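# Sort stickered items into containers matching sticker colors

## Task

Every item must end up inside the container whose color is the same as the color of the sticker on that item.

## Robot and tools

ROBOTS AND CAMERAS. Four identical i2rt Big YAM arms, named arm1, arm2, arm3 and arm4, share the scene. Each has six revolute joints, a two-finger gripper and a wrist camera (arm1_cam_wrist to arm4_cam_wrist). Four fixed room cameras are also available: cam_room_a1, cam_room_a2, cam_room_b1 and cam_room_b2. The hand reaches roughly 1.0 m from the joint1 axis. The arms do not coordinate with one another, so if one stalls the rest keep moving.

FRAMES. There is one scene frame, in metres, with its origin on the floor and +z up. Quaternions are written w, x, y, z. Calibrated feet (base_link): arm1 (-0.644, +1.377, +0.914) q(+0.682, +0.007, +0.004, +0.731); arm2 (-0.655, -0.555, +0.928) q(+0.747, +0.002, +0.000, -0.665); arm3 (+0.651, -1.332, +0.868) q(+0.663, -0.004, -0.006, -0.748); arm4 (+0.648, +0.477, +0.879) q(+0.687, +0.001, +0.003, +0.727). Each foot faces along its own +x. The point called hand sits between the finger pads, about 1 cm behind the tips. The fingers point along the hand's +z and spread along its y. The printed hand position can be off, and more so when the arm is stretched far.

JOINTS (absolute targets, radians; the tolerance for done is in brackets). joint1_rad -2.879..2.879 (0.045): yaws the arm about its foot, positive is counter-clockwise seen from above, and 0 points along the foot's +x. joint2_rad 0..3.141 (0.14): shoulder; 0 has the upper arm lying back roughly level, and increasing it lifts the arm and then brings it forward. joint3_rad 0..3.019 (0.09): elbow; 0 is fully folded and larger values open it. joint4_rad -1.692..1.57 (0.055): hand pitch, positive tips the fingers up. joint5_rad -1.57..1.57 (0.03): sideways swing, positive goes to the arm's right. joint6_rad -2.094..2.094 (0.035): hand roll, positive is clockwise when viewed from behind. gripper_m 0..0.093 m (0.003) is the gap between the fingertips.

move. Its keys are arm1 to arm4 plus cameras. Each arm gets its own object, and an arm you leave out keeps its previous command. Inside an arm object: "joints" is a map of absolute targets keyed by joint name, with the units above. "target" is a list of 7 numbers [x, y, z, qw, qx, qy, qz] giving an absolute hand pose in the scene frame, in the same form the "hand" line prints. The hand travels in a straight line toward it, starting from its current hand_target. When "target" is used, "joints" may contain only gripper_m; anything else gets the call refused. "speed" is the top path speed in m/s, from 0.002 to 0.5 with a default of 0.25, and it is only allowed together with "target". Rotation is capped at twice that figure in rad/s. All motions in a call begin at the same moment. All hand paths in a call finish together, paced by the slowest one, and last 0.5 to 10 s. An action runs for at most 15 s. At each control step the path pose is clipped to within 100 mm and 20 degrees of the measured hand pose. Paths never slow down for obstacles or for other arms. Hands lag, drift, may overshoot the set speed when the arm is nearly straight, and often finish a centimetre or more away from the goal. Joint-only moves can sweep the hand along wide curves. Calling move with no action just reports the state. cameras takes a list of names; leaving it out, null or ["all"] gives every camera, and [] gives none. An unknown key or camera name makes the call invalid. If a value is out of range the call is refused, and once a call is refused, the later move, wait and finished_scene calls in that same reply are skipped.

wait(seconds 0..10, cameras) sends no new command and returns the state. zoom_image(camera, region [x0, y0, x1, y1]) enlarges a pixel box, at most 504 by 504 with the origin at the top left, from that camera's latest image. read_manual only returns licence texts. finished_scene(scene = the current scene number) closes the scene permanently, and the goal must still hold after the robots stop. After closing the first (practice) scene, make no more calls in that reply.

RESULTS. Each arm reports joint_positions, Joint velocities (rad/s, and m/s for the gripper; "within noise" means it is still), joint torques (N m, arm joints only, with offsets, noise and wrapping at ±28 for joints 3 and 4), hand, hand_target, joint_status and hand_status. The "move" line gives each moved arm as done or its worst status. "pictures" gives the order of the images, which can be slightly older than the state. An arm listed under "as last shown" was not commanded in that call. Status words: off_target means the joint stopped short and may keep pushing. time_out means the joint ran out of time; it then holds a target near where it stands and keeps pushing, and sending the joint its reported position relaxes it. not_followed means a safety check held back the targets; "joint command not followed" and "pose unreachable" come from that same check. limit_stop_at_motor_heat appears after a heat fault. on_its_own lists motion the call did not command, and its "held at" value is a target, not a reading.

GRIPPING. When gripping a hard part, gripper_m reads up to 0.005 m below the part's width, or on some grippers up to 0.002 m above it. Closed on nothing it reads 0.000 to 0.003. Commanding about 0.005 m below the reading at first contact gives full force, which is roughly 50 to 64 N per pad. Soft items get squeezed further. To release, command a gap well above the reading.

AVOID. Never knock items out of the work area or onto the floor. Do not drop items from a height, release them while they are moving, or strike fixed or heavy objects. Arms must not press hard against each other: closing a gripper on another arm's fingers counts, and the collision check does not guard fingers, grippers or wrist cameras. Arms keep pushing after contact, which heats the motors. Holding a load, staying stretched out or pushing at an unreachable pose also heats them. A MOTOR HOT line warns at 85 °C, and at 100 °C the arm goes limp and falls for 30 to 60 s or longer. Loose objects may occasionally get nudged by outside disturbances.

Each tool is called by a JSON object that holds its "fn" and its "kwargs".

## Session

{"fn": "move", "kwargs": {"arm1": {"joints":{"joint1_rad":1.5,"joint2_rad":1.245,"joint3_rad":1.338,"joint4_rad":-1.0,"joint5_rad":0,"joint6_rad":0}}, "arm2": {"joints":{"joint1_rad":-1.69,"joint2_rad":1.245,"joint3_rad":1.338,"joint4_rad":-1.0,"joint5_rad":0,"joint6_rad":0}}, "arm3": {"joints":{"joint1_rad":1.69,"joint2_rad":1.245,"joint3_rad":1.338,"joint4_rad":-1.0,"joint5_rad":0,"joint6_rad":0}}, "arm4": {"joints":{"joint1_rad":-1.63,"joint2_rad":1.245,"joint3_rad":1.338,"joint4_rad":-1.0,"joint5_rad":0,"joint6_rad":0}}}}

Scene clock: 1.93 s.
Joint torques (N m): arm1=[-1.79 -8.7 13.45 1.84 0.06 -0.02] | arm2=[1.08 -12.86 12.71 2.29 -0.07 0.18] | arm3=[1.44 -10.75 11.7 1.31 0.12 -0.11] | arm4=[1.44 -12.51 11.32 1.33 0.06 -0.07]
Motor temperatures (°C): arm1=[21 23 27 23 21 21 21] | arm2=[23 24 26 22 22 20 23] | arm3=[24 23 24 23 24 23 23] | arm4=[22 22 23 22 24 21 24]
Heat: arm1: hottest joint3_rad 27 °C; arm2: hottest joint3_rad 26 °C; arm3: hottest joint1_rad 24 °C; arm4: hottest joint5_rad 24 °C.
move: arm1 done; arm2 done; arm3 done; arm4 done
Joint velocities: within noise
arm1.joint_positions: joint1_rad=+1.502 joint2_rad=+1.257 joint3_rad=+1.318 joint4_rad=-1.013 joint5_rad=-0.002 joint6_rad=+0.007 gripper_m=+0.09399
arm1.joint_status: all done
arm1.hand: x=-1.1332 y=+1.3765 z=+1.2548 quat_wxyz=(+0.001, +0.950, -0.003, -0.312) (m; scene frame)
arm1.hand_target: x=-1.1363 y=+1.3777 z=+1.2728 quat_wxyz=(-0.001, +0.943, +0.000, -0.333) (m; scene frame)
arm1.hand_status: not commanded
arm2.joint_positions: joint1_rad=-1.696 joint2_rad=+1.257 joint3_rad=+1.325 joint4_rad=-1.008 joint5_rad=+0.002 joint6_rad=-0.012 gripper_m=+0.09398
arm2.joint_status: all done
arm2.hand: x=-1.1525 y=-0.5517 z=+1.2644 quat_wxyz=(+0.005, -0.951, -0.002, +0.309) (m; scene frame)
arm2.hand_target: x=-1.1538 y=-0.5548 z=+1.2784 quat_wxyz=(+0.002, -0.946, +0.001, +0.325) (m; scene frame)
arm2.hand_status: not commanded
arm3.joint_positions: joint1_rad=+1.687 joint2_rad=+1.241 joint3_rad=+1.313 joint4_rad=-1.002 joint5_rad=-0.002 joint6_rad=+0.006 gripper_m=+0.09398
arm3.joint_status: all done
arm3.hand: x=+1.1433 y=-1.3294 z=+1.2074 quat_wxyz=(-0.315, -0.003, -0.949, +0.005) (m; scene frame)
arm3.hand_target: x=+1.1487 y=-1.3280 z=+1.2192 quat_wxyz=(-0.326, +0.002, -0.945, +0.007) (m; scene frame)
arm3.hand_status: not commanded
arm4.joint_positions: joint1_rad=-1.636 joint2_rad=+1.260 joint3_rad=+1.308 joint4_rad=-1.010 joint5_rad=+0.001 joint6_rad=+0.014 gripper_m=+0.09398
arm4.joint_status: all done
arm4.hand: x=+1.1435 y=+0.4733 z=+1.2031 quat_wxyz=(-0.297, -0.011, -0.955, +0.002) (m; scene frame)
arm4.hand_target: x=+1.1476 y=+0.4767 z=+1.2278 quat_wxyz=(-0.324, -0.001, -0.946, +0.002) (m; scene frame)
arm4.hand_status: not commanded
pictures: arm1_cam_wrist, arm2_cam_wrist, arm3_cam_wrist, arm4_cam_wrist, cam_room_a1, cam_room_a2, cam_room_b1, cam_room_b2
Images, in order (width x height): arm1_cam_wrist 672x504, arm2_cam_wrist 672x504, arm3_cam_wrist 672x504, arm4_cam_wrist 672x504, cam_room_a1 672x504, cam_room_a2 672x504, cam_room_b1 672x504, cam_room_b2 672x504.

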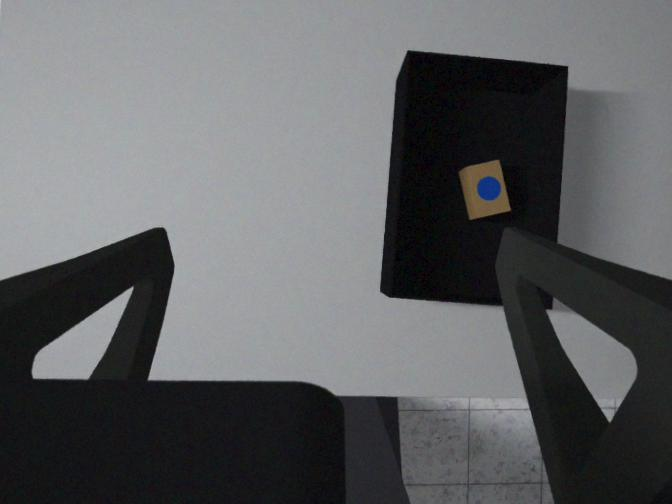

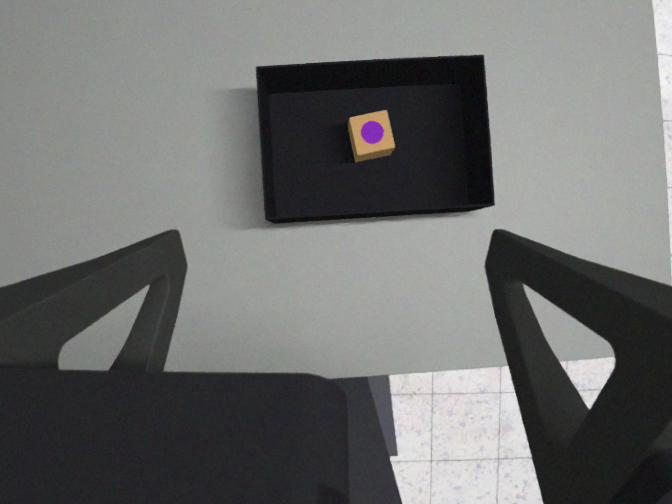

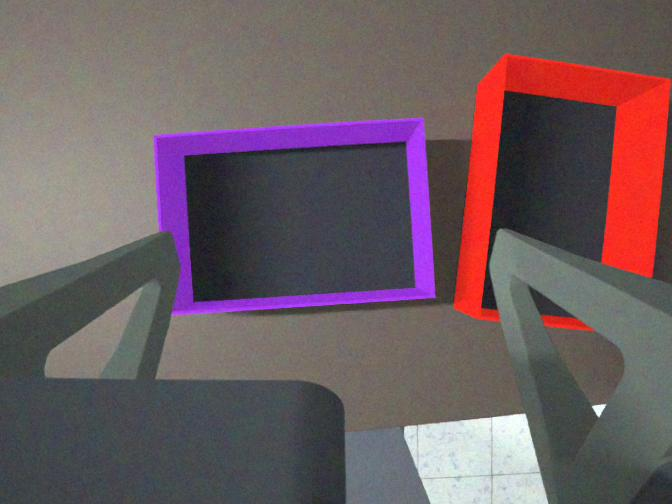

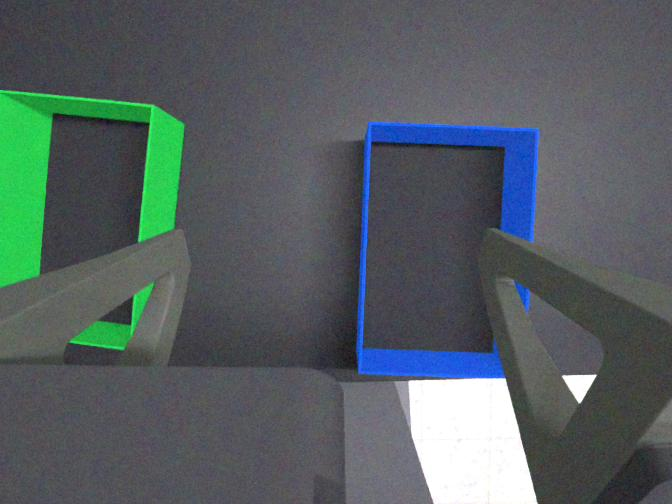

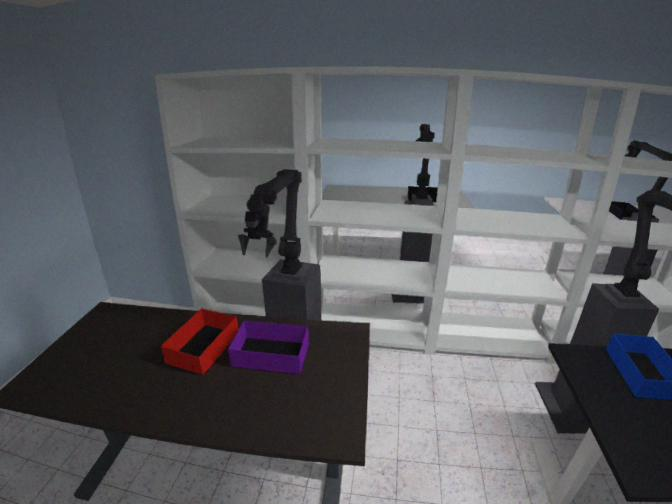

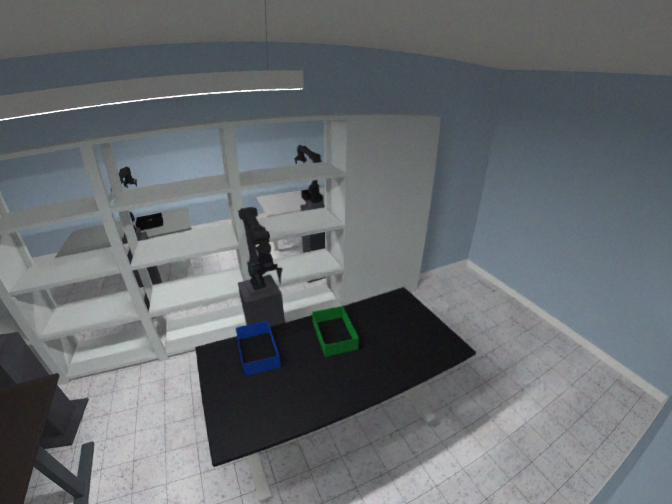

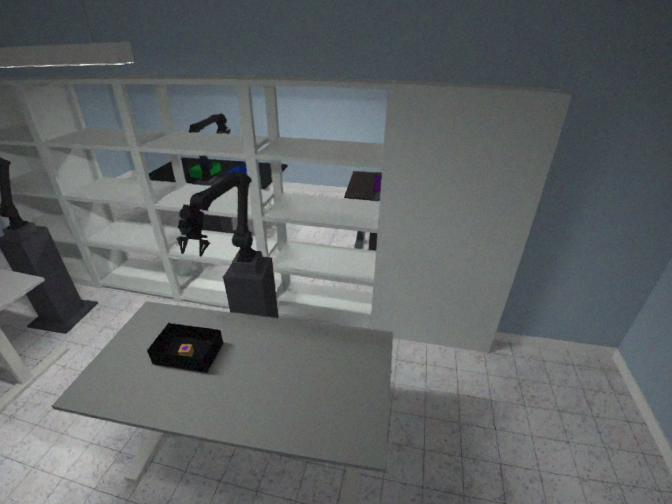

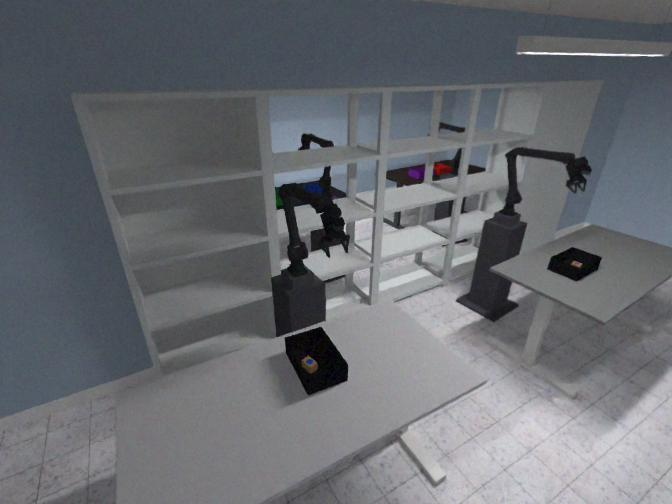

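{"fn": "move", "kwargs": {"arm1": {"target":[-1.205,1.584,0.87,0.0329,0.9581,0.1228,-0.2567],"speed":0.4}, "arm2": {"target":[-1.307,-0.5,0.87,0.0259,0.9611,0.0968,-0.2575],"speed":0.4}, "arm3": {"joints":{"joint2_rad":0.5,"joint3_rad":1.4,"joint4_rad":-1.5}}, "arm4": {"joints":{"joint2_rad":0.5,"joint3_rad":1.4,"joint4_rad":-1.5}}, "cameras": ["arm1_cam_wrist","arm2_cam_wrist"]}}

Scene clock: 20.50 s.
Joint torques (N m): arm1=[-1.85 -16.09 11.15 1.48 -0.33 -0.11] | arm2=[0.09 -20.84 11.54 2.28 -0.34 -0.08] | arm3=[1.61 4.54 7.83 1.43 0.12 -0.11] | arm4=[1.55 5.01 6.93 1.1 0.05 -0.1]
Motor temperatures (°C): arm1=[21 24 29 23 21 21 21] | arm2=[23 25 30 22 22 20 23] | arm3=[24 23 27 23 24 23 23] | arm4=[22 22 29 22 24 21 24]
Heat: arm1: hottest joint3_rad 29 °C; arm2: hottest joint3_rad 30 °C; arm3: hottest joint3_rad 27 °C; arm4: hottest joint3_rad 29 °C.
move: arm1 off_target; arm2 off_target; arm3 done; arm4 done
Joint velocities: within noise
arm1.joint_positions: joint1_rad=+1.055 joint2_rad=+2.013 joint3_rad=+1.133 joint4_rad=-0.365 joint5_rad=-0.322 joint6_rad=-0.623 gripper_m=+0.09399
arm1.joint_status: not commanded
arm1.hand: x=-1.1782 y=+1.5724 z=+0.8455 quat_wxyz=(+0.052, +0.966, +0.112, -0.226) (m; scene frame)
arm1.hand_target: x=-1.2036 y=+1.5835 z=+0.8710 quat_wxyz=(+0.033, +0.958, +0.123, -0.257) (m; scene frame)
arm1.hand_status: off_target (0.038 m and 4.4 deg from the pose sent, 0.443 m and 16.2 deg at the start)
arm2.joint_positions: joint1_rad=-1.809 joint2_rad=+2.074 joint3_rad=+1.247 joint4_rad=-0.300 joint5_rad=-0.161 joint6_rad=-0.270 gripper_m=+0.09398
arm2.joint_status: not commanded
arm2.hand: x=-1.2819 y=-0.5063 z=+0.8536 quat_wxyz=(-0.033, -0.969, -0.090, +0.230) (m; scene frame)
arm2.hand_target: x=-1.3058 y=-0.5001 z=+0.8709 quat_wxyz=(-0.026, -0.961, -0.097, +0.258) (m; scene frame)
arm2.hand_status: off_target (0.031 m and 3.5 deg from the pose sent, 0.427 m and 12.9 deg at the start)
arm3.joint_positions: joint1_rad=+1.687 joint2_rad=+0.497 joint3_rad=+1.389 joint4_rad=-1.496 joint5_rad=-0.002 joint6_rad=+0.006 gripper_m=+0.09398
arm3.joint_status: all done
arm3.hand: x=+0.8156 y=-1.3253 z=+1.3950 quat_wxyz=(-0.466, -0.001, -0.885, +0.005) (m; scene frame)
arm3.hand_target: x=+0.8145 y=-1.3250 z=+1.3985 quat_wxyz=(-0.467, +0.003, -0.884, +0.007) (m; scene frame)
arm3.hand_status: not commanded
arm4.joint_positions: joint1_rad=-1.636 joint2_rad=+0.491 joint3_rad=+1.393 joint4_rad=-1.491 joint5_rad=+0.001 joint6_rad=+0.014 gripper_m=+0.09398
arm4.joint_status: all done
arm4.hand: x=+0.8132 y=+0.4770 z=+1.4093 quat_wxyz=(-0.470, -0.010, -0.883, +0.001) (m; scene frame)
arm4.hand_target: x=+0.8146 y=+0.4782 z=+1.4091 quat_wxyz=(-0.464, +0.000, -0.886, +0.002) (m; scene frame)
arm4.hand_status: not commanded
pictures: arm1_cam_wrist, arm2_cam_wrist
Images, in order (width x height): arm1_cam_wrist 672x504, arm2_cam_wrist 672x504.

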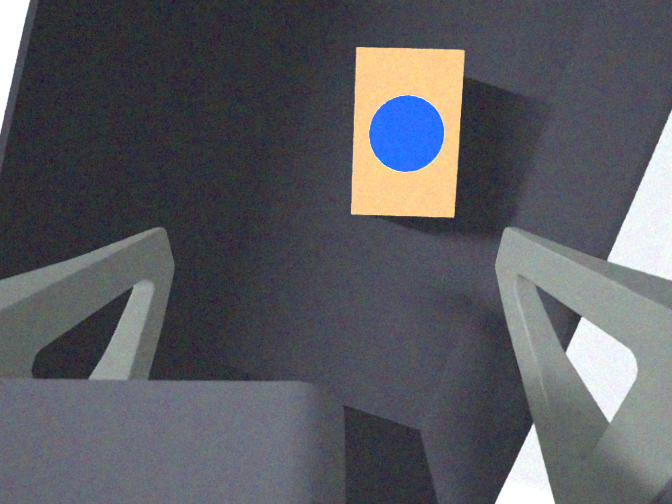

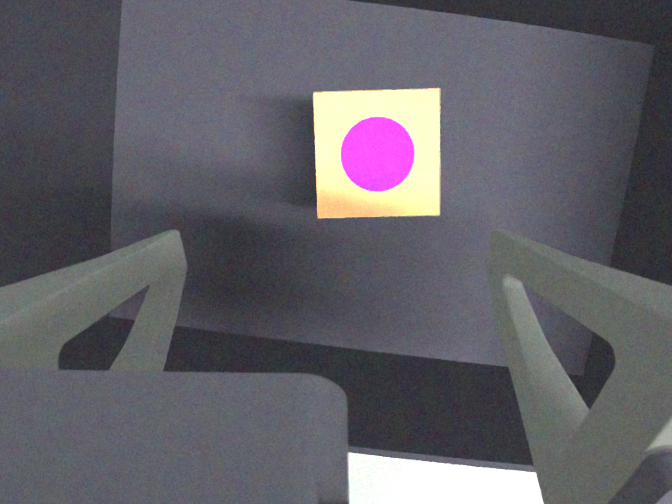

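{"fn": "move", "kwargs": {"arm1": {"target":[-1.243,1.604,0.80,0.0329,0.9581,0.1228,-0.2567],"speed":0.25}, "arm2": {"target":[-1.335,-0.489,0.80,0.0259,0.9611,0.0968,-0.2575],"speed":0.25}, "arm4": {"joints":{"joint1_rad":0.907}}, "arm3": {"joints":{"joint1_rad":-1.987}}, "cameras": ["arm1_cam_wrist","arm2_cam_wrist"]}}

Scene clock: 35.73 s.
Joint torques (N m): arm1=[-2.61 -15.79 10.81 1.42 -0.07 -0.02] | arm2=[0.03 -21.54 11.04 2.22 -0.34 -0.08] | arm3=[0.5 4.19 7.92 1.43 -0.02 -0.11] | arm4=[1.38 5.25 6.9 1.1 0.08 -0.07]
Motor temperatures (°C): arm1=[21 25 30 23 21 21 21] | arm2=[23 26 31 22 22 20 23] | arm3=[24 23 26 23 24 23 23] | arm4=[22 22 29 22 24 21 24]
Heat: arm1: hottest joint3_rad 30 °C; arm2: hottest joint3_rad 31 °C; arm3: hottest joint3_rad 26 °C; arm4: hottest joint3_rad 29 °C.
move: arm1 off_target; arm2 off_target; arm3 done; arm4 done
Joint velocities: within noise
arm1.joint_positions: joint1_rad=+1.060 joint2_rad=+2.200 joint3_rad=+1.280 joint4_rad=-0.295 joint5_rad=-0.329 joint6_rad=-0.632 gripper_m=+0.09398
arm1.joint_status: not commanded
arm1.hand: x=-1.2250 y=+1.5898 z=+0.7931 quat_wxyz=(+0.047, +0.962, +0.122, -0.240) (m; scene frame)
arm1.hand_target: x=-1.2422 y=+1.6038 z=+0.8009 quat_wxyz=(+0.033, +0.958, +0.123, -0.257) (m; scene frame)
arm1.hand_status: off_target (0.024 m and 2.5 deg from the pose sent, 0.085 m and 4.4 deg at the start)
arm2.joint_positions: joint1_rad=-1.818 joint2_rad=+2.249 joint3_rad=+1.357 joint4_rad=-0.223 joint5_rad=-0.166 joint6_rad=-0.281 gripper_m=+0.09398
arm2.joint_status: not commanded
arm2.hand: x=-1.3130 y=-0.4972 z=+0.7917 quat_wxyz=(-0.032, -0.967, -0.092, +0.236) (m; scene frame)
arm2.hand_target: x=-1.3339 y=-0.4889 z=+0.8008 quat_wxyz=(-0.026, -0.961, -0.097, +0.257) (m; scene frame)
arm2.hand_status: off_target (0.025 m and 2.7 deg from the pose sent, 0.077 m and 3.5 deg at the start)
arm3.joint_positions: joint1_rad=-1.976 joint2_rad=+0.497 joint3_rad=+1.389 joint4_rad=-1.496 joint5_rad=+0.001 joint6_rad=+0.005 gripper_m=+0.09403
arm3.joint_status: all done
arm3.hand: x=+0.5077 y=-1.2409 z=+1.3934 quat_wxyz=(+0.114, -0.855, +0.236, +0.447) (m; scene frame)
arm3.hand_target: x=+0.5096 y=-1.2400 z=+1.3970 quat_wxyz=(+0.118, -0.854, +0.238, +0.448) (m; scene frame)
arm3.hand_status: not commanded
arm4.joint_positions: joint1_rad=+0.904 joint2_rad=+0.491 joint3_rad=+1.393 joint4_rad=-1.491 joint5_rad=+0.000 joint6_rad=+0.013 gripper_m=+0.09402
arm4.joint_status: all done
arm4.hand: x=+0.5173 y=+0.5729 z=+1.4104 quat_wxyz=(-0.137, +0.838, -0.272, -0.452) (m; scene frame)
arm4.hand_target: x=+0.5158 y=+0.5732 z=+1.4102 quat_wxyz=(-0.137, +0.843, -0.266, -0.447) (m; scene frame)
arm4.hand_status: not commanded
pictures: arm1_cam_wrist, arm2_cam_wrist
Images, in order (width x height): arm1_cam_wrist 672x504, arm2_cam_wrist 672x504.

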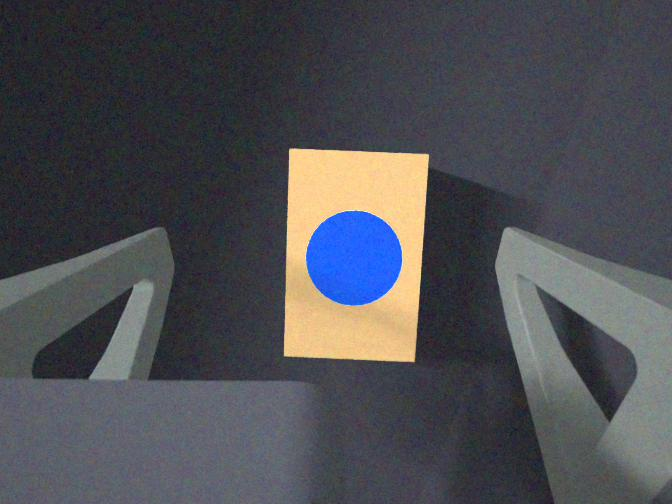

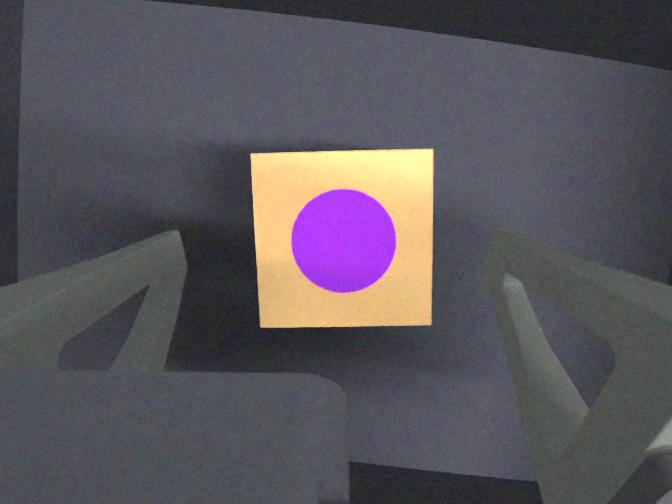

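{"fn": "move", "kwargs": {"arm1": {"target":[-1.242,1.610,0.757,0.0329,0.9581,0.1228,-0.2567],"speed":0.12}, "arm2": {"target":[-1.335,-0.487,0.757,0.0259,0.9611,0.0968,-0.2575],"speed":0.12}, "cameras": []}}

{"fn": "move", "kwargs": {"arm1": {"joints":{"gripper_m":0.034}}, "arm2": {"joints":{"gripper_m":0.04}}, "cameras": []}}

{"fn": "move", "kwargs": {"arm1": {"target":[-1.22,1.60,1.0,0.0329,0.9581,0.1228,-0.2567],"speed":0.3}, "arm2": {"target":[-1.31,-0.493,1.0,0.0259,0.9611,0.0968,-0.2575],"speed":0.3}, "cameras": ["arm1_cam_wrist","arm2_cam_wrist"]}}

Scene clock: 43.63 s.
Joint torques (N m): arm1=[-2.55 -16.91 9.59 1.47 -0.18 -0.04] | arm2=[-0.15 -20.89 10.48 2.41 -0.35 -0.08] | arm3=[0.62 4.31 7.95 1.42 -0.01 -0.11] | arm4=[0.91 5.36 6.9 0.99 0.06 -0.09]
Motor temperatures (°C): arm1=[21 25 30 23 21 21 21] | arm2=[23 26 30 22 22 20 23] | arm3=[24 23 26 23 24 23 23] | arm4=[22 22 29 22 24 21 24]
Heat: arm1: hottest joint3_rad 30 °C; arm2: hottest joint3_rad 30 °C; arm3: hottest joint3_rad 26 °C; arm4: hottest joint3_rad 29 °C.
move: arm1 off_target; arm2 off_target
Joint velocities: within noise
arm1.joint_positions: joint1_rad=+1.054 joint2_rad=+2.302 joint3_rad=+1.306 joint4_rad=-0.229 joint5_rad=-0.331 joint6_rad=-0.640 gripper_m=+0.09398
arm1.joint_status: not commanded
arm1.hand: x=-1.2239 y=+1.5934 z=+0.7456 quat_wxyz=(+0.049, +0.963, +0.122, -0.237) (m; scene frame)
arm1.hand_target: x=-1.2412 y=+1.6098 z=+0.7579 quat_wxyz=(+0.033, +0.958, +0.123, -0.257) (m; scene frame)
arm1.hand_status: off_target (0.027 m and 3.0 deg from the pose sent, 0.045 m and 2.5 deg at the start)
arm2.joint_positions: joint1_rad=-1.820 joint2_rad=+2.327 joint3_rad=+1.378 joint4_rad=-0.159 joint5_rad=-0.168 joint6_rad=-0.283 gripper_m=+0.09398
arm2.joint_status: not commanded
arm2.hand: x=-1.3158 y=-0.4957 z=+0.7559 quat_wxyz=(-0.031, -0.966, -0.093, +0.239) (m; scene frame)
arm2.hand_target: x=-1.3341 y=-0.4869 z=+0.7578 quat_wxyz=(-0.026, -0.961, -0.097, +0.258) (m; scene frame)
arm2.hand_status: off_target (0.021 m and 2.3 deg from the pose sent, 0.042 m and 2.7 deg at the start)
arm3, arm4: as last shown
pictures: none
No camera images: "cameras" was empty.

Scene clock: 44.27 s.
Joint torques (N m): arm1=[-2.02 -17.2 9.55 1.4 -0.25 -0.05] | arm2=[-0.15 -21.07 10.41 2.41 -0.28 -0.05] | arm3=[0.56 4.19 7.9 1.4 -0.01 -0.11] | arm4=[1.03 5.01 6.86 0.94 0.05 -0.07]
Motor temperatures (°C): arm1=[21 25 30 23 21 21 21] | arm2=[23 26 30 22 22 20 23] | arm3=[24 23 26 23 24 23 23] | arm4=[22 22 29 22 24 21 24]
Heat: arm1: hottest joint3_rad 30 °C; arm2: hottest joint3_rad 30 °C; arm3: hottest joint3_rad 26 °C; arm4: hottest joint3_rad 29 °C.
move: arm1 off_target; arm2 off_target
Joint velocities: within noise
arm1.joint_positions: joint1_rad=+1.053 joint2_rad=+2.302 joint3_rad=+1.307 joint4_rad=-0.229 joint5_rad=-0.330 joint6_rad=-0.640 gripper_m=+0.04396
arm1.joint_status: gripper_m off_target (ended at +0.04398, target +0.03400)
arm1.hand: x=-1.2240 y=+1.5941 z=+0.7457 quat_wxyz=(+0.048, +0.963, +0.121, -0.237) (m; scene frame)
arm1.hand_target: x=-1.2412 y=+1.6098 z=+0.7579 quat_wxyz=(+0.033, +0.958, +0.123, -0.257) (m; scene frame)
arm1.hand_status: not commanded
arm2.joint_positions: joint1_rad=-1.820 joint2_rad=+2.327 joint3_rad=+1.379 joint4_rad=-0.159 joint5_rad=-0.169 joint6_rad=-0.286 gripper_m=+0.05324
arm2.joint_status: gripper_m off_target (ended at +0.05326, target +0.04000)
arm2.hand: x=-1.3165 y=-0.4958 z=+0.7564 quat_wxyz=(-0.031, -0.966, -0.094, +0.240) (m; scene frame)
arm2.hand_target: x=-1.3340 y=-0.4871 z=+0.7578 quat_wxyz=(-0.026, -0.961, -0.097, +0.258) (m; scene frame)
arm2.hand_status: not commanded
arm3, arm4: as last shown
pictures: none
No camera images: "cameras" was empty.

Scene clock: 45.77 s.
Joint torques (N m): arm1=[-1.73 -14.97 14.39 0.57 -0.21 -0.01] | arm2=[0.09 -20.07 12.16 1.21 -0.25 -0.03] | arm3=[0.38 4.25 7.94 1.4 -0.02 -0.1] | arm4=[0.67 5.07 6.84 1.03 0.08 -0.1]
Motor temperatures (°C): arm1=[21 25 30 23 21 21 21] | arm2=[23 26 30 22 22 20 23] | arm3=[24 23 26 23 24 23 23] | arm4=[22 22 29 22 24 21 24]
Heat: arm1: hottest joint3_rad 30 °C; arm2: hottest joint3_rad 30 °C; arm3: hottest joint3_rad 26 °C; arm4: hottest joint3_rad 29 °C.
move: arm1 off_target; arm2 off_target
Joint velocities: within noise
arm1.joint_positions: joint1_rad=+1.053 joint2_rad=+1.844 joint3_rad=+1.290 joint4_rad=-0.670 joint5_rad=-0.329 joint6_rad=-0.640 gripper_m=+0.04395
arm1.joint_status: not commanded
arm1.hand: x=-1.2034 y=+1.5856 z=+0.9749 quat_wxyz=(+0.047, +0.963, +0.121, -0.237) (m; scene frame)
arm1.hand_target: x=-1.2188 y=+1.5995 z=+1.0005 quat_wxyz=(+0.033, +0.958, +0.123, -0.257) (m; scene frame)
arm1.hand_status: off_target (0.033 m and 2.9 deg from the pose sent, 0.254 m and 2.9 deg at the start)
arm2.joint_positions: joint1_rad=-1.820 joint2_rad=+1.880 joint3_rad=+1.363 joint4_rad=-0.563 joint5_rad=-0.169 joint6_rad=-0.286 gripper_m=+0.05324
arm2.joint_status: not commanded
arm2.hand: x=-1.3026 y=-0.4985 z=+0.9918 quat_wxyz=(-0.028, -0.963, -0.095, +0.252) (m; scene frame)
arm2.hand_target: x=-1.3097 y=-0.4931 z=+1.0000 quat_wxyz=(-0.026, -0.961, -0.097, +0.258) (m; scene frame)
arm2.hand_status: off_target (0.012 m and 0.7 deg from the pose sent, 0.244 m and 2.2 deg at the start)
arm3, arm4: as last shown
pictures: arm1_cam_wrist, arm2_cam_wrist
Images, in order (width x height): arm1_cam_wrist 672x504, arm2_cam_wrist 672x504.

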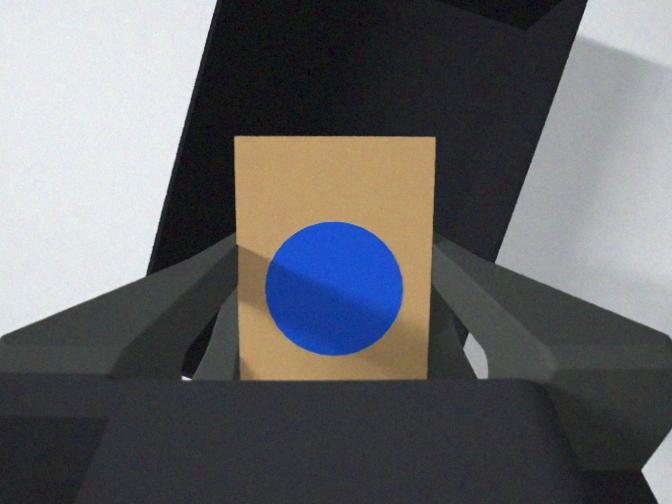

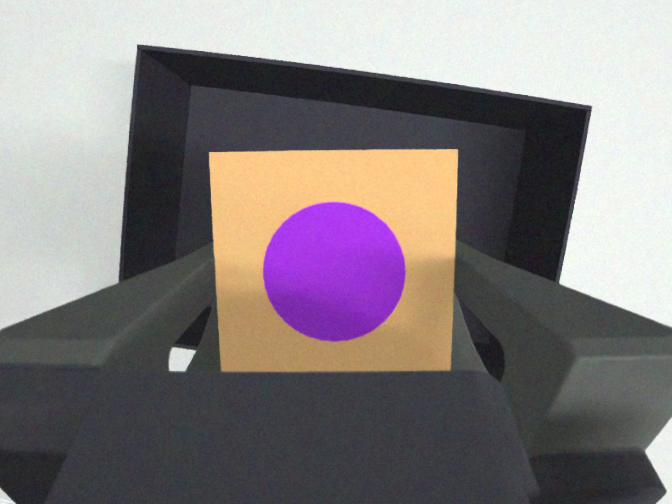

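{"fn": "move", "kwargs": {"arm1": {"joints":{"joint2_rad":0.5,"joint3_rad":1.4,"joint4_rad":-1.5,"joint5_rad":0,"joint6_rad":0}}, "arm2": {"joints":{"joint2_rad":0.5,"joint3_rad":1.4,"joint4_rad":-1.5,"joint5_rad":0,"joint6_rad":0}}, "cameras": []}}

{"fn": "move", "kwargs": {"arm1": {"joints":{"joint1_rad":-2.25}}, "arm2": {"joints":{"joint1_rad":0.918}}, "cameras": []}}

{"fn": "move", "kwargs": {"arm1": {"joints":{"joint2_rad":1.021,"joint3_rad":0.667,"joint4_rad":-0.721}}, "arm2": {"joints":{"joint2_rad":1.021,"joint3_rad":0.667,"joint4_rad":-0.721}}, "cameras": []}}

{"fn": "move", "kwargs": {"arm1": {"target":[0.01,0.923,1.065,-0.2341,-0.2899,-0.925,0.0733],"speed":0.35}, "arm2": {"target":[0.008,-0.9495,1.075,-0.2332,-0.2577,-0.9355,0.0642],"speed":0.35}, "cameras": ["arm1_cam_wrist","arm2_cam_wrist"]}}

{"fn": "move", "kwargs": {"arm1": {"target":[0.01,0.923,1.0,-0.2341,-0.2899,-0.925,0.0733],"speed":0.1}, "arm2": {"target":[0.008,-0.9495,1.01,-0.2332,-0.2577,-0.9355,0.0642],"speed":0.1}, "cameras": ["cam_room_a1","cam_room_a2"]}}

Scene clock: 63.97 s.
Joint torques (N m): arm1=[-2.49 6.24 9.57 1.36 0.08 0.09] | arm2=[0.21 2.73 10.04 1.92 0.14 0.21] | arm3=[0.56 4.31 7.97 1.42 0 -0.11] | arm4=[0.67 5.42 6.89 1.03 0.05 -0.07]
Motor temperatures (°C): arm1=[21 26 32 23 21 21 22] | arm2=[23 26 31 22 22 20 24] | arm3=[24 23 26 23 24 23 23] | arm4=[22 22 29 22 24 21 24]
Heat: arm1: hottest joint3_rad 32 °C; arm2: hottest joint3_rad 31 °C; arm3: hottest joint3_rad 26 °C; arm4: hottest joint3_rad 29 °C.
move: arm1 done; arm2 done
Joint velocities: within noise
arm1.joint_positions: joint1_rad=+1.051 joint2_rad=+0.495 joint3_rad=+1.383 joint4_rad=-1.492 joint5_rad=-0.002 joint6_rad=-0.009 gripper_m=+0.04394
arm1.joint_status: all done
arm1.hand: x=-0.7847 y=+1.4483 z=+1.4421 quat_wxyz=(-0.105, +0.860, -0.194, -0.460) (m; scene frame)
arm1.hand_target: x=-0.7824 y=+1.4490 z=+1.4472 quat_wxyz=(-0.106, +0.858, -0.201, -0.461) (m; scene frame)
arm1.hand_status: not commanded
arm2.joint_positions: joint1_rad=-1.821 joint2_rad=+0.501 joint3_rad=+1.380 joint4_rad=-1.489 joint5_rad=-0.004 joint6_rad=-0.015 gripper_m=+0.05324
arm2.joint_status: all done
arm2.hand: x=-0.8237 y=-0.5347 z=+1.4521 quat_wxyz=(+0.034, -0.886, +0.051, +0.460) (m; scene frame)
arm2.hand_target: x=-0.8186 y=-0.5338 z=+1.4588 quat_wxyz=(+0.034, -0.883, +0.061, +0.465) (m; scene frame)
arm2.hand_status: not commanded
arm3, arm4: as last shown
pictures: none
No camera images: "cameras" was empty.

Scene clock: 66.40 s.
Joint torques (N m): arm1=[-2.78 6.01 9.52 1.21 -0.03 0.09] | arm2=[1.14 2.96 9.99 1.96 -0.01 0.2] | arm3=[0.56 4.25 7.95 1.43 -0.01 -0.11] | arm4=[0.79 4.84 6.87 1.06 0.06 -0.08]
Motor temperatures (°C): arm1=[21 26 32 23 21 21 22] | arm2=[23 26 31 22 22 20 24] | arm3=[24 23 26 23 24 23 23] | arm4=[22 22 29 22 24 21 24]
Heat: arm1: hottest joint3_rad 32 °C; arm2: hottest joint3_rad 31 °C; arm3: hottest joint3_rad 26 °C; arm4: hottest joint3_rad 29 °C.
move: arm1 done; arm2 done
Joint velocities: within noise
arm1.joint_positions: joint1_rad=-2.243 joint2_rad=+0.495 joint3_rad=+1.383 joint4_rad=-1.492 joint5_rad=+0.002 joint6_rad=-0.007 gripper_m=+0.04390
arm1.joint_status: all done
arm1.hand: x=-0.4994 y=+1.2812 z=+1.4372 quat_wxyz=(-0.436, -0.260, -0.850, +0.141) (m; scene frame)
arm1.hand_target: x=-0.5012 y=+1.2813 z=+1.4423 quat_wxyz=(-0.438, -0.265, -0.847, +0.141) (m; scene frame)
arm1.hand_status: not commanded
arm2.joint_positions: joint1_rad=+0.913 joint2_rad=+0.501 joint3_rad=+1.380 joint4_rad=-1.489 joint5_rad=+0.000 joint6_rad=-0.014 gripper_m=+0.05324
arm2.joint_status: all done
arm2.hand: x=-0.5113 y=-0.6445 z=+1.4523 quat_wxyz=(-0.445, -0.232, -0.856, +0.125) (m; scene frame)
arm2.hand_target: x=-0.5151 y=-0.6412 z=+1.4590 quat_wxyz=(-0.450, -0.235, -0.853, +0.122) (m; scene frame)
arm2.hand_status: not commanded
arm3, arm4: as last shown
pictures: none
No camera images: "cameras" was empty.

Scene clock: 67.87 s.
Joint torques (N m): arm1=[-1.49 -4.72 11.25 1.84 -0.01 0.1] | arm2=[1.14 -8.06 10.09 2.52 -0.01 0.2] | arm3=[0.44 4.13 7.9 1.42 -0.02 -0.11] | arm4=[0.73 5.07 7.04 1.02 0.1 -0.09]
Motor temperatures (°C): arm1=[21 26 32 23 21 21 22] | arm2=[23 26 31 22 22 20 24] | arm3=[24 23 26 23 24 23 23] | arm4=[22 22 29 22 24 21 24]
Heat: arm1: hottest joint3_rad 32 °C; arm2: hottest joint3_rad 31 °C; arm3: hottest joint3_rad 26 °C; arm4: hottest joint3_rad 29 °C.
move: arm1 done; arm2 done
Joint velocities: within noise
arm1.joint_positions: joint1_rad=-2.243 joint2_rad=+1.033 joint3_rad=+0.659 joint4_rad=-0.740 joint5_rad=+0.002 joint6_rad=-0.007 gripper_m=+0.04390
arm1.joint_status: all done
arm1.hand: x=-0.3529 y=+1.1769 z=+1.0376 quat_wxyz=(-0.208, -0.286, -0.933, +0.070) (m; scene frame)
arm1.hand_target: x=-0.3485 y=+1.1712 z=+1.0472 quat_wxyz=(-0.226, -0.291, -0.926, +0.075) (m; scene frame)
arm1.hand_status: not commanded
arm2.joint_positions: joint1_rad=+0.913 joint2_rad=+1.033 joint3_rad=+0.674 joint4_rad=-0.742 joint5_rad=+0.000 joint6_rad=-0.014 gripper_m=+0.05324
arm2.joint_status: all done
arm2.hand: x=-0.3502 y=-0.7396 z=+1.0635 quat_wxyz=(-0.225, -0.254, -0.939, +0.062) (m; scene frame)
arm2.hand_target: x=-0.3477 y=-0.7390 z=+1.0664 quat_wxyz=(-0.237, -0.257, -0.935, +0.063) (m; scene frame)
arm2.hand_status: not commanded
arm3, arm4: as last shown
pictures: none
No camera images: "cameras" was empty.

Scene clock: 69.93 s.
Joint torques (N m): arm1=[-2.37 -19.96 17.42 0.84 -0.05 0.15] | arm2=[1.38 -22.77 16.85 1.16 0.14 0.21] | arm3=[0.44 4.31 7.9 1.43 -0.02 -0.11] | arm4=[1.08 5.19 6.83 1.05 0.09 -0.09]
Motor temperatures (°C): arm1=[21 26 33 23 21 21 22] | arm2=[23 26 31 22 22 20 24] | arm3=[24 23 26 23 24 23 23] | arm4=[22 22 29 22 24 21 24]
Heat: arm1: hottest joint3_rad 33 °C; arm2: hottest joint3_rad 31 °C; arm3: hottest joint3_rad 26 °C; arm4: hottest joint3_rad 29 °C.
move: arm1 off_target; arm2 off_target
Joint velocities: within noise
arm1.joint_positions: joint1_rad=-2.243 joint2_rad=+2.159 joint3_rad=+2.019 joint4_rad=-0.975 joint5_rad=-0.005 joint6_rad=-0.007 gripper_m=+0.04390
arm1.joint_status: not commanded
arm1.hand: x=-0.0027 y=+0.9369 z=+1.0348 quat_wxyz=(-0.209, -0.285, -0.933, +0.067) (m; scene frame)
arm1.hand_target: x=+0.0082 y=+0.9241 z=+1.0654 quat_wxyz=(-0.235, -0.290, -0.925, +0.074) (m; scene frame)
arm1.hand_status: off_target (0.036 m and 3.2 deg from the pose sent, 0.444 m and 3.1 deg at the start)
arm2.joint_positions: joint1_rad=+0.913 joint2_rad=+2.089 joint3_rad=+1.901 joint4_rad=-0.925 joint5_rad=+0.001 joint6_rad=-0.013 gripper_m=+0.05324
arm2.joint_status: not commanded
arm2.hand: x=-0.0102 y=-0.9443 z=+1.0596 quat_wxyz=(-0.218, -0.255, -0.940, +0.061) (m; scene frame)
arm2.hand_target: x=+0.0067 y=-0.9487 z=+1.0753 quat_wxyz=(-0.234, -0.258, -0.935, +0.064) (m; scene frame)
arm2.hand_status: off_target (0.024 m and 1.9 deg from the pose sent, 0.415 m and 1.2 deg at the start)
arm3, arm4: as last shown
pictures: arm1_cam_wrist, arm2_cam_wrist
Images, in order (width x height): arm1_cam_wrist 672x504, arm2_cam_wrist 672x504.

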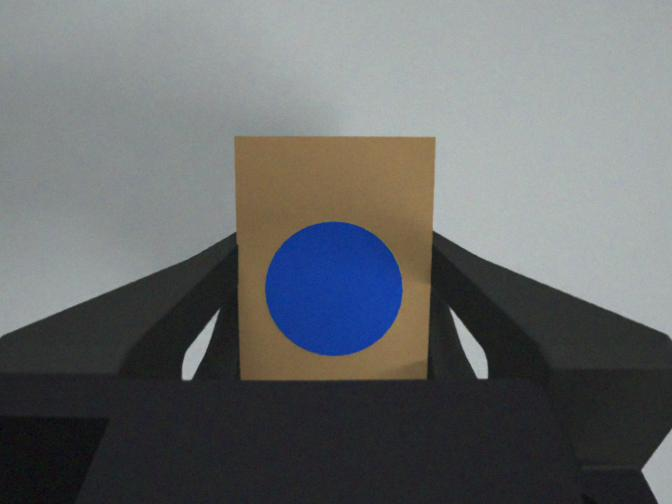

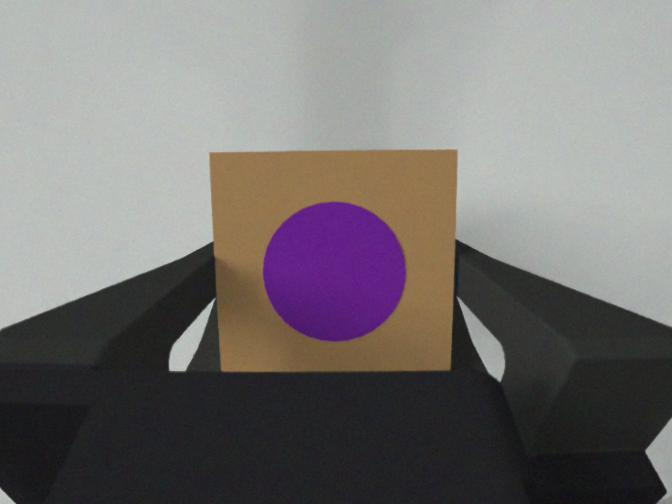

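Scene clock: 71.30 s.
Joint torques (N m): arm1=[-2.43 -19.6 11.12 1.7 0.03 0.08] | arm2=[1.44 -23.06 10.55 2.56 0.14 0.21] | arm3=[0.5 4.37 7.91 1.42 -0.01 -0.11] | arm4=[1.2 4.84 6.94 1.06 0.05 -0.06]
Motor temperatures (°C): arm1=[21 26 33 23 21 21 22] | arm2=[23 26 31 22 22 20 24] | arm3=[24 23 26 23 24 23 23] | arm4=[22 22 29 22 24 21 24]
Heat: arm1: hottest joint3_rad 33 °C; arm2: hottest joint3_rad 31 °C; arm3: hottest joint3_rad 26 °C; arm4: hottest joint3_rad 29 °C.
move: arm1 off_target; arm2 off_target
Joint velocities: within noise
arm1.joint_positions: joint1_rad=-2.243 joint2_rad=+2.179 joint3_rad=+1.986 joint4_rad=-0.859 joint5_rad=-0.007 joint6_rad=-0.004 gripper_m=+0.04390
arm1.joint_status: not commanded
arm1.hand: x=+0.0103 y=+0.9281 z=+1.0163 quat_wxyz=(-0.238, -0.284, -0.926, +0.075) (m; scene frame)
arm1.hand_target: x=+0.0097 y=+0.9233 z=+1.0003 quat_wxyz=(-0.234, -0.290, -0.925, +0.073) (m; scene frame)
arm1.hand_status: off_target (0.017 m and 0.8 deg from the pose sent, 0.040 m and 3.2 deg at the start)
arm2.joint_positions: joint1_rad=+0.913 joint2_rad=+2.133 joint3_rad=+1.878 joint4_rad=-0.818 joint5_rad=+0.001 joint6_rad=-0.013 gripper_m=+0.05324
arm2.joint_status: not commanded
arm2.hand: x=+0.0036 y=-0.9525 z=+1.0284 quat_wxyz=(-0.237, -0.253, -0.936, +0.066) (m; scene frame)
arm2.hand_target: x=+0.0074 y=-0.9493 z=+1.0100 quat_wxyz=(-0.233, -0.258, -0.936, +0.064) (m; scene frame)
arm2.hand_status: off_target (0.019 m and 0.7 deg from the pose sent, 0.053 m and 1.9 deg at the start)
arm3.joint_positions: joint1_rad=-1.976 joint2_rad=+0.497 joint3_rad=+1.389 joint4_rad=-1.496 joint5_rad=+0.001 joint6_rad=+0.005 gripper_m=+0.09403
arm3.joint_status: not commanded
arm3.hand: x=+0.5077 y=-1.2409 z=+1.3934 quat_wxyz=(+0.114, -0.855, +0.236, +0.447) (m; scene frame)
arm3.hand_target: x=+0.5096 y=-1.2400 z=+1.3970 quat_wxyz=(+0.118, -0.854, +0.238, +0.448) (m; scene frame)
arm3.hand_status: not commanded
arm4.joint_positions: joint1_rad=+0.904 joint2_rad=+0.491 joint3_rad=+1.393 joint4_rad=-1.491 joint5_rad=+0.000 joint6_rad=+0.013 gripper_m=+0.09402
arm4.joint_status: not commanded
arm4.hand: x=+0.5173 y=+0.5729 z=+1.4104 quat_wxyz=(-0.137, +0.838, -0.272, -0.452) (m; scene frame)
arm4.hand_target: x=+0.5158 y=+0.5732 z=+1.4102 quat_wxyz=(-0.137, +0.843, -0.266, -0.447) (m; scene frame)
arm4.hand_status: not commanded
pictures: cam_room_a1, cam_room_a2
Images, in order (width x height): cam_room_a1 672x504, cam_room_a2 672x504.

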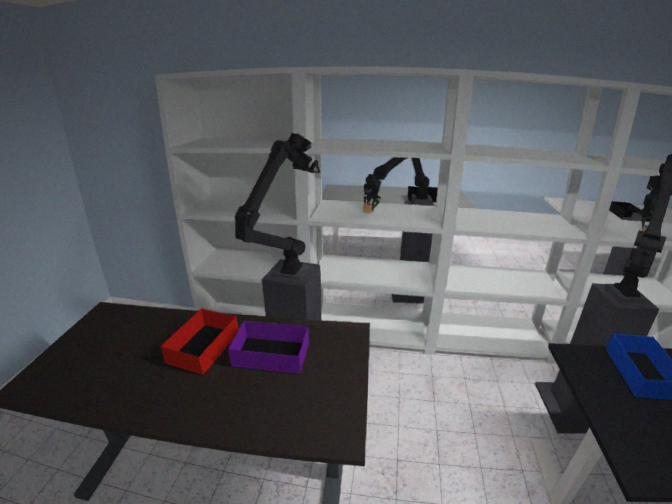

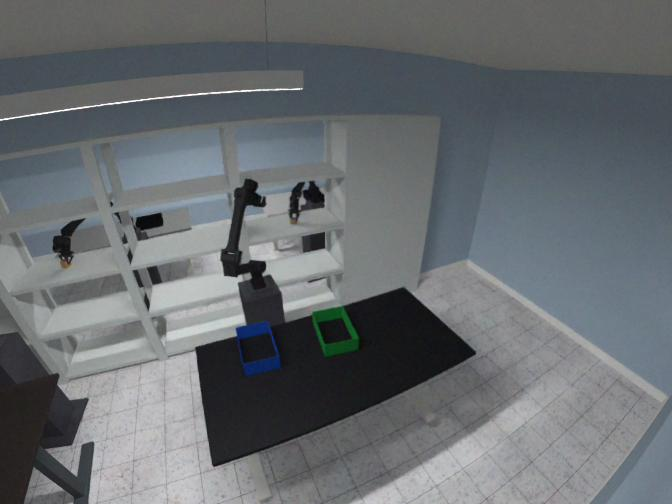

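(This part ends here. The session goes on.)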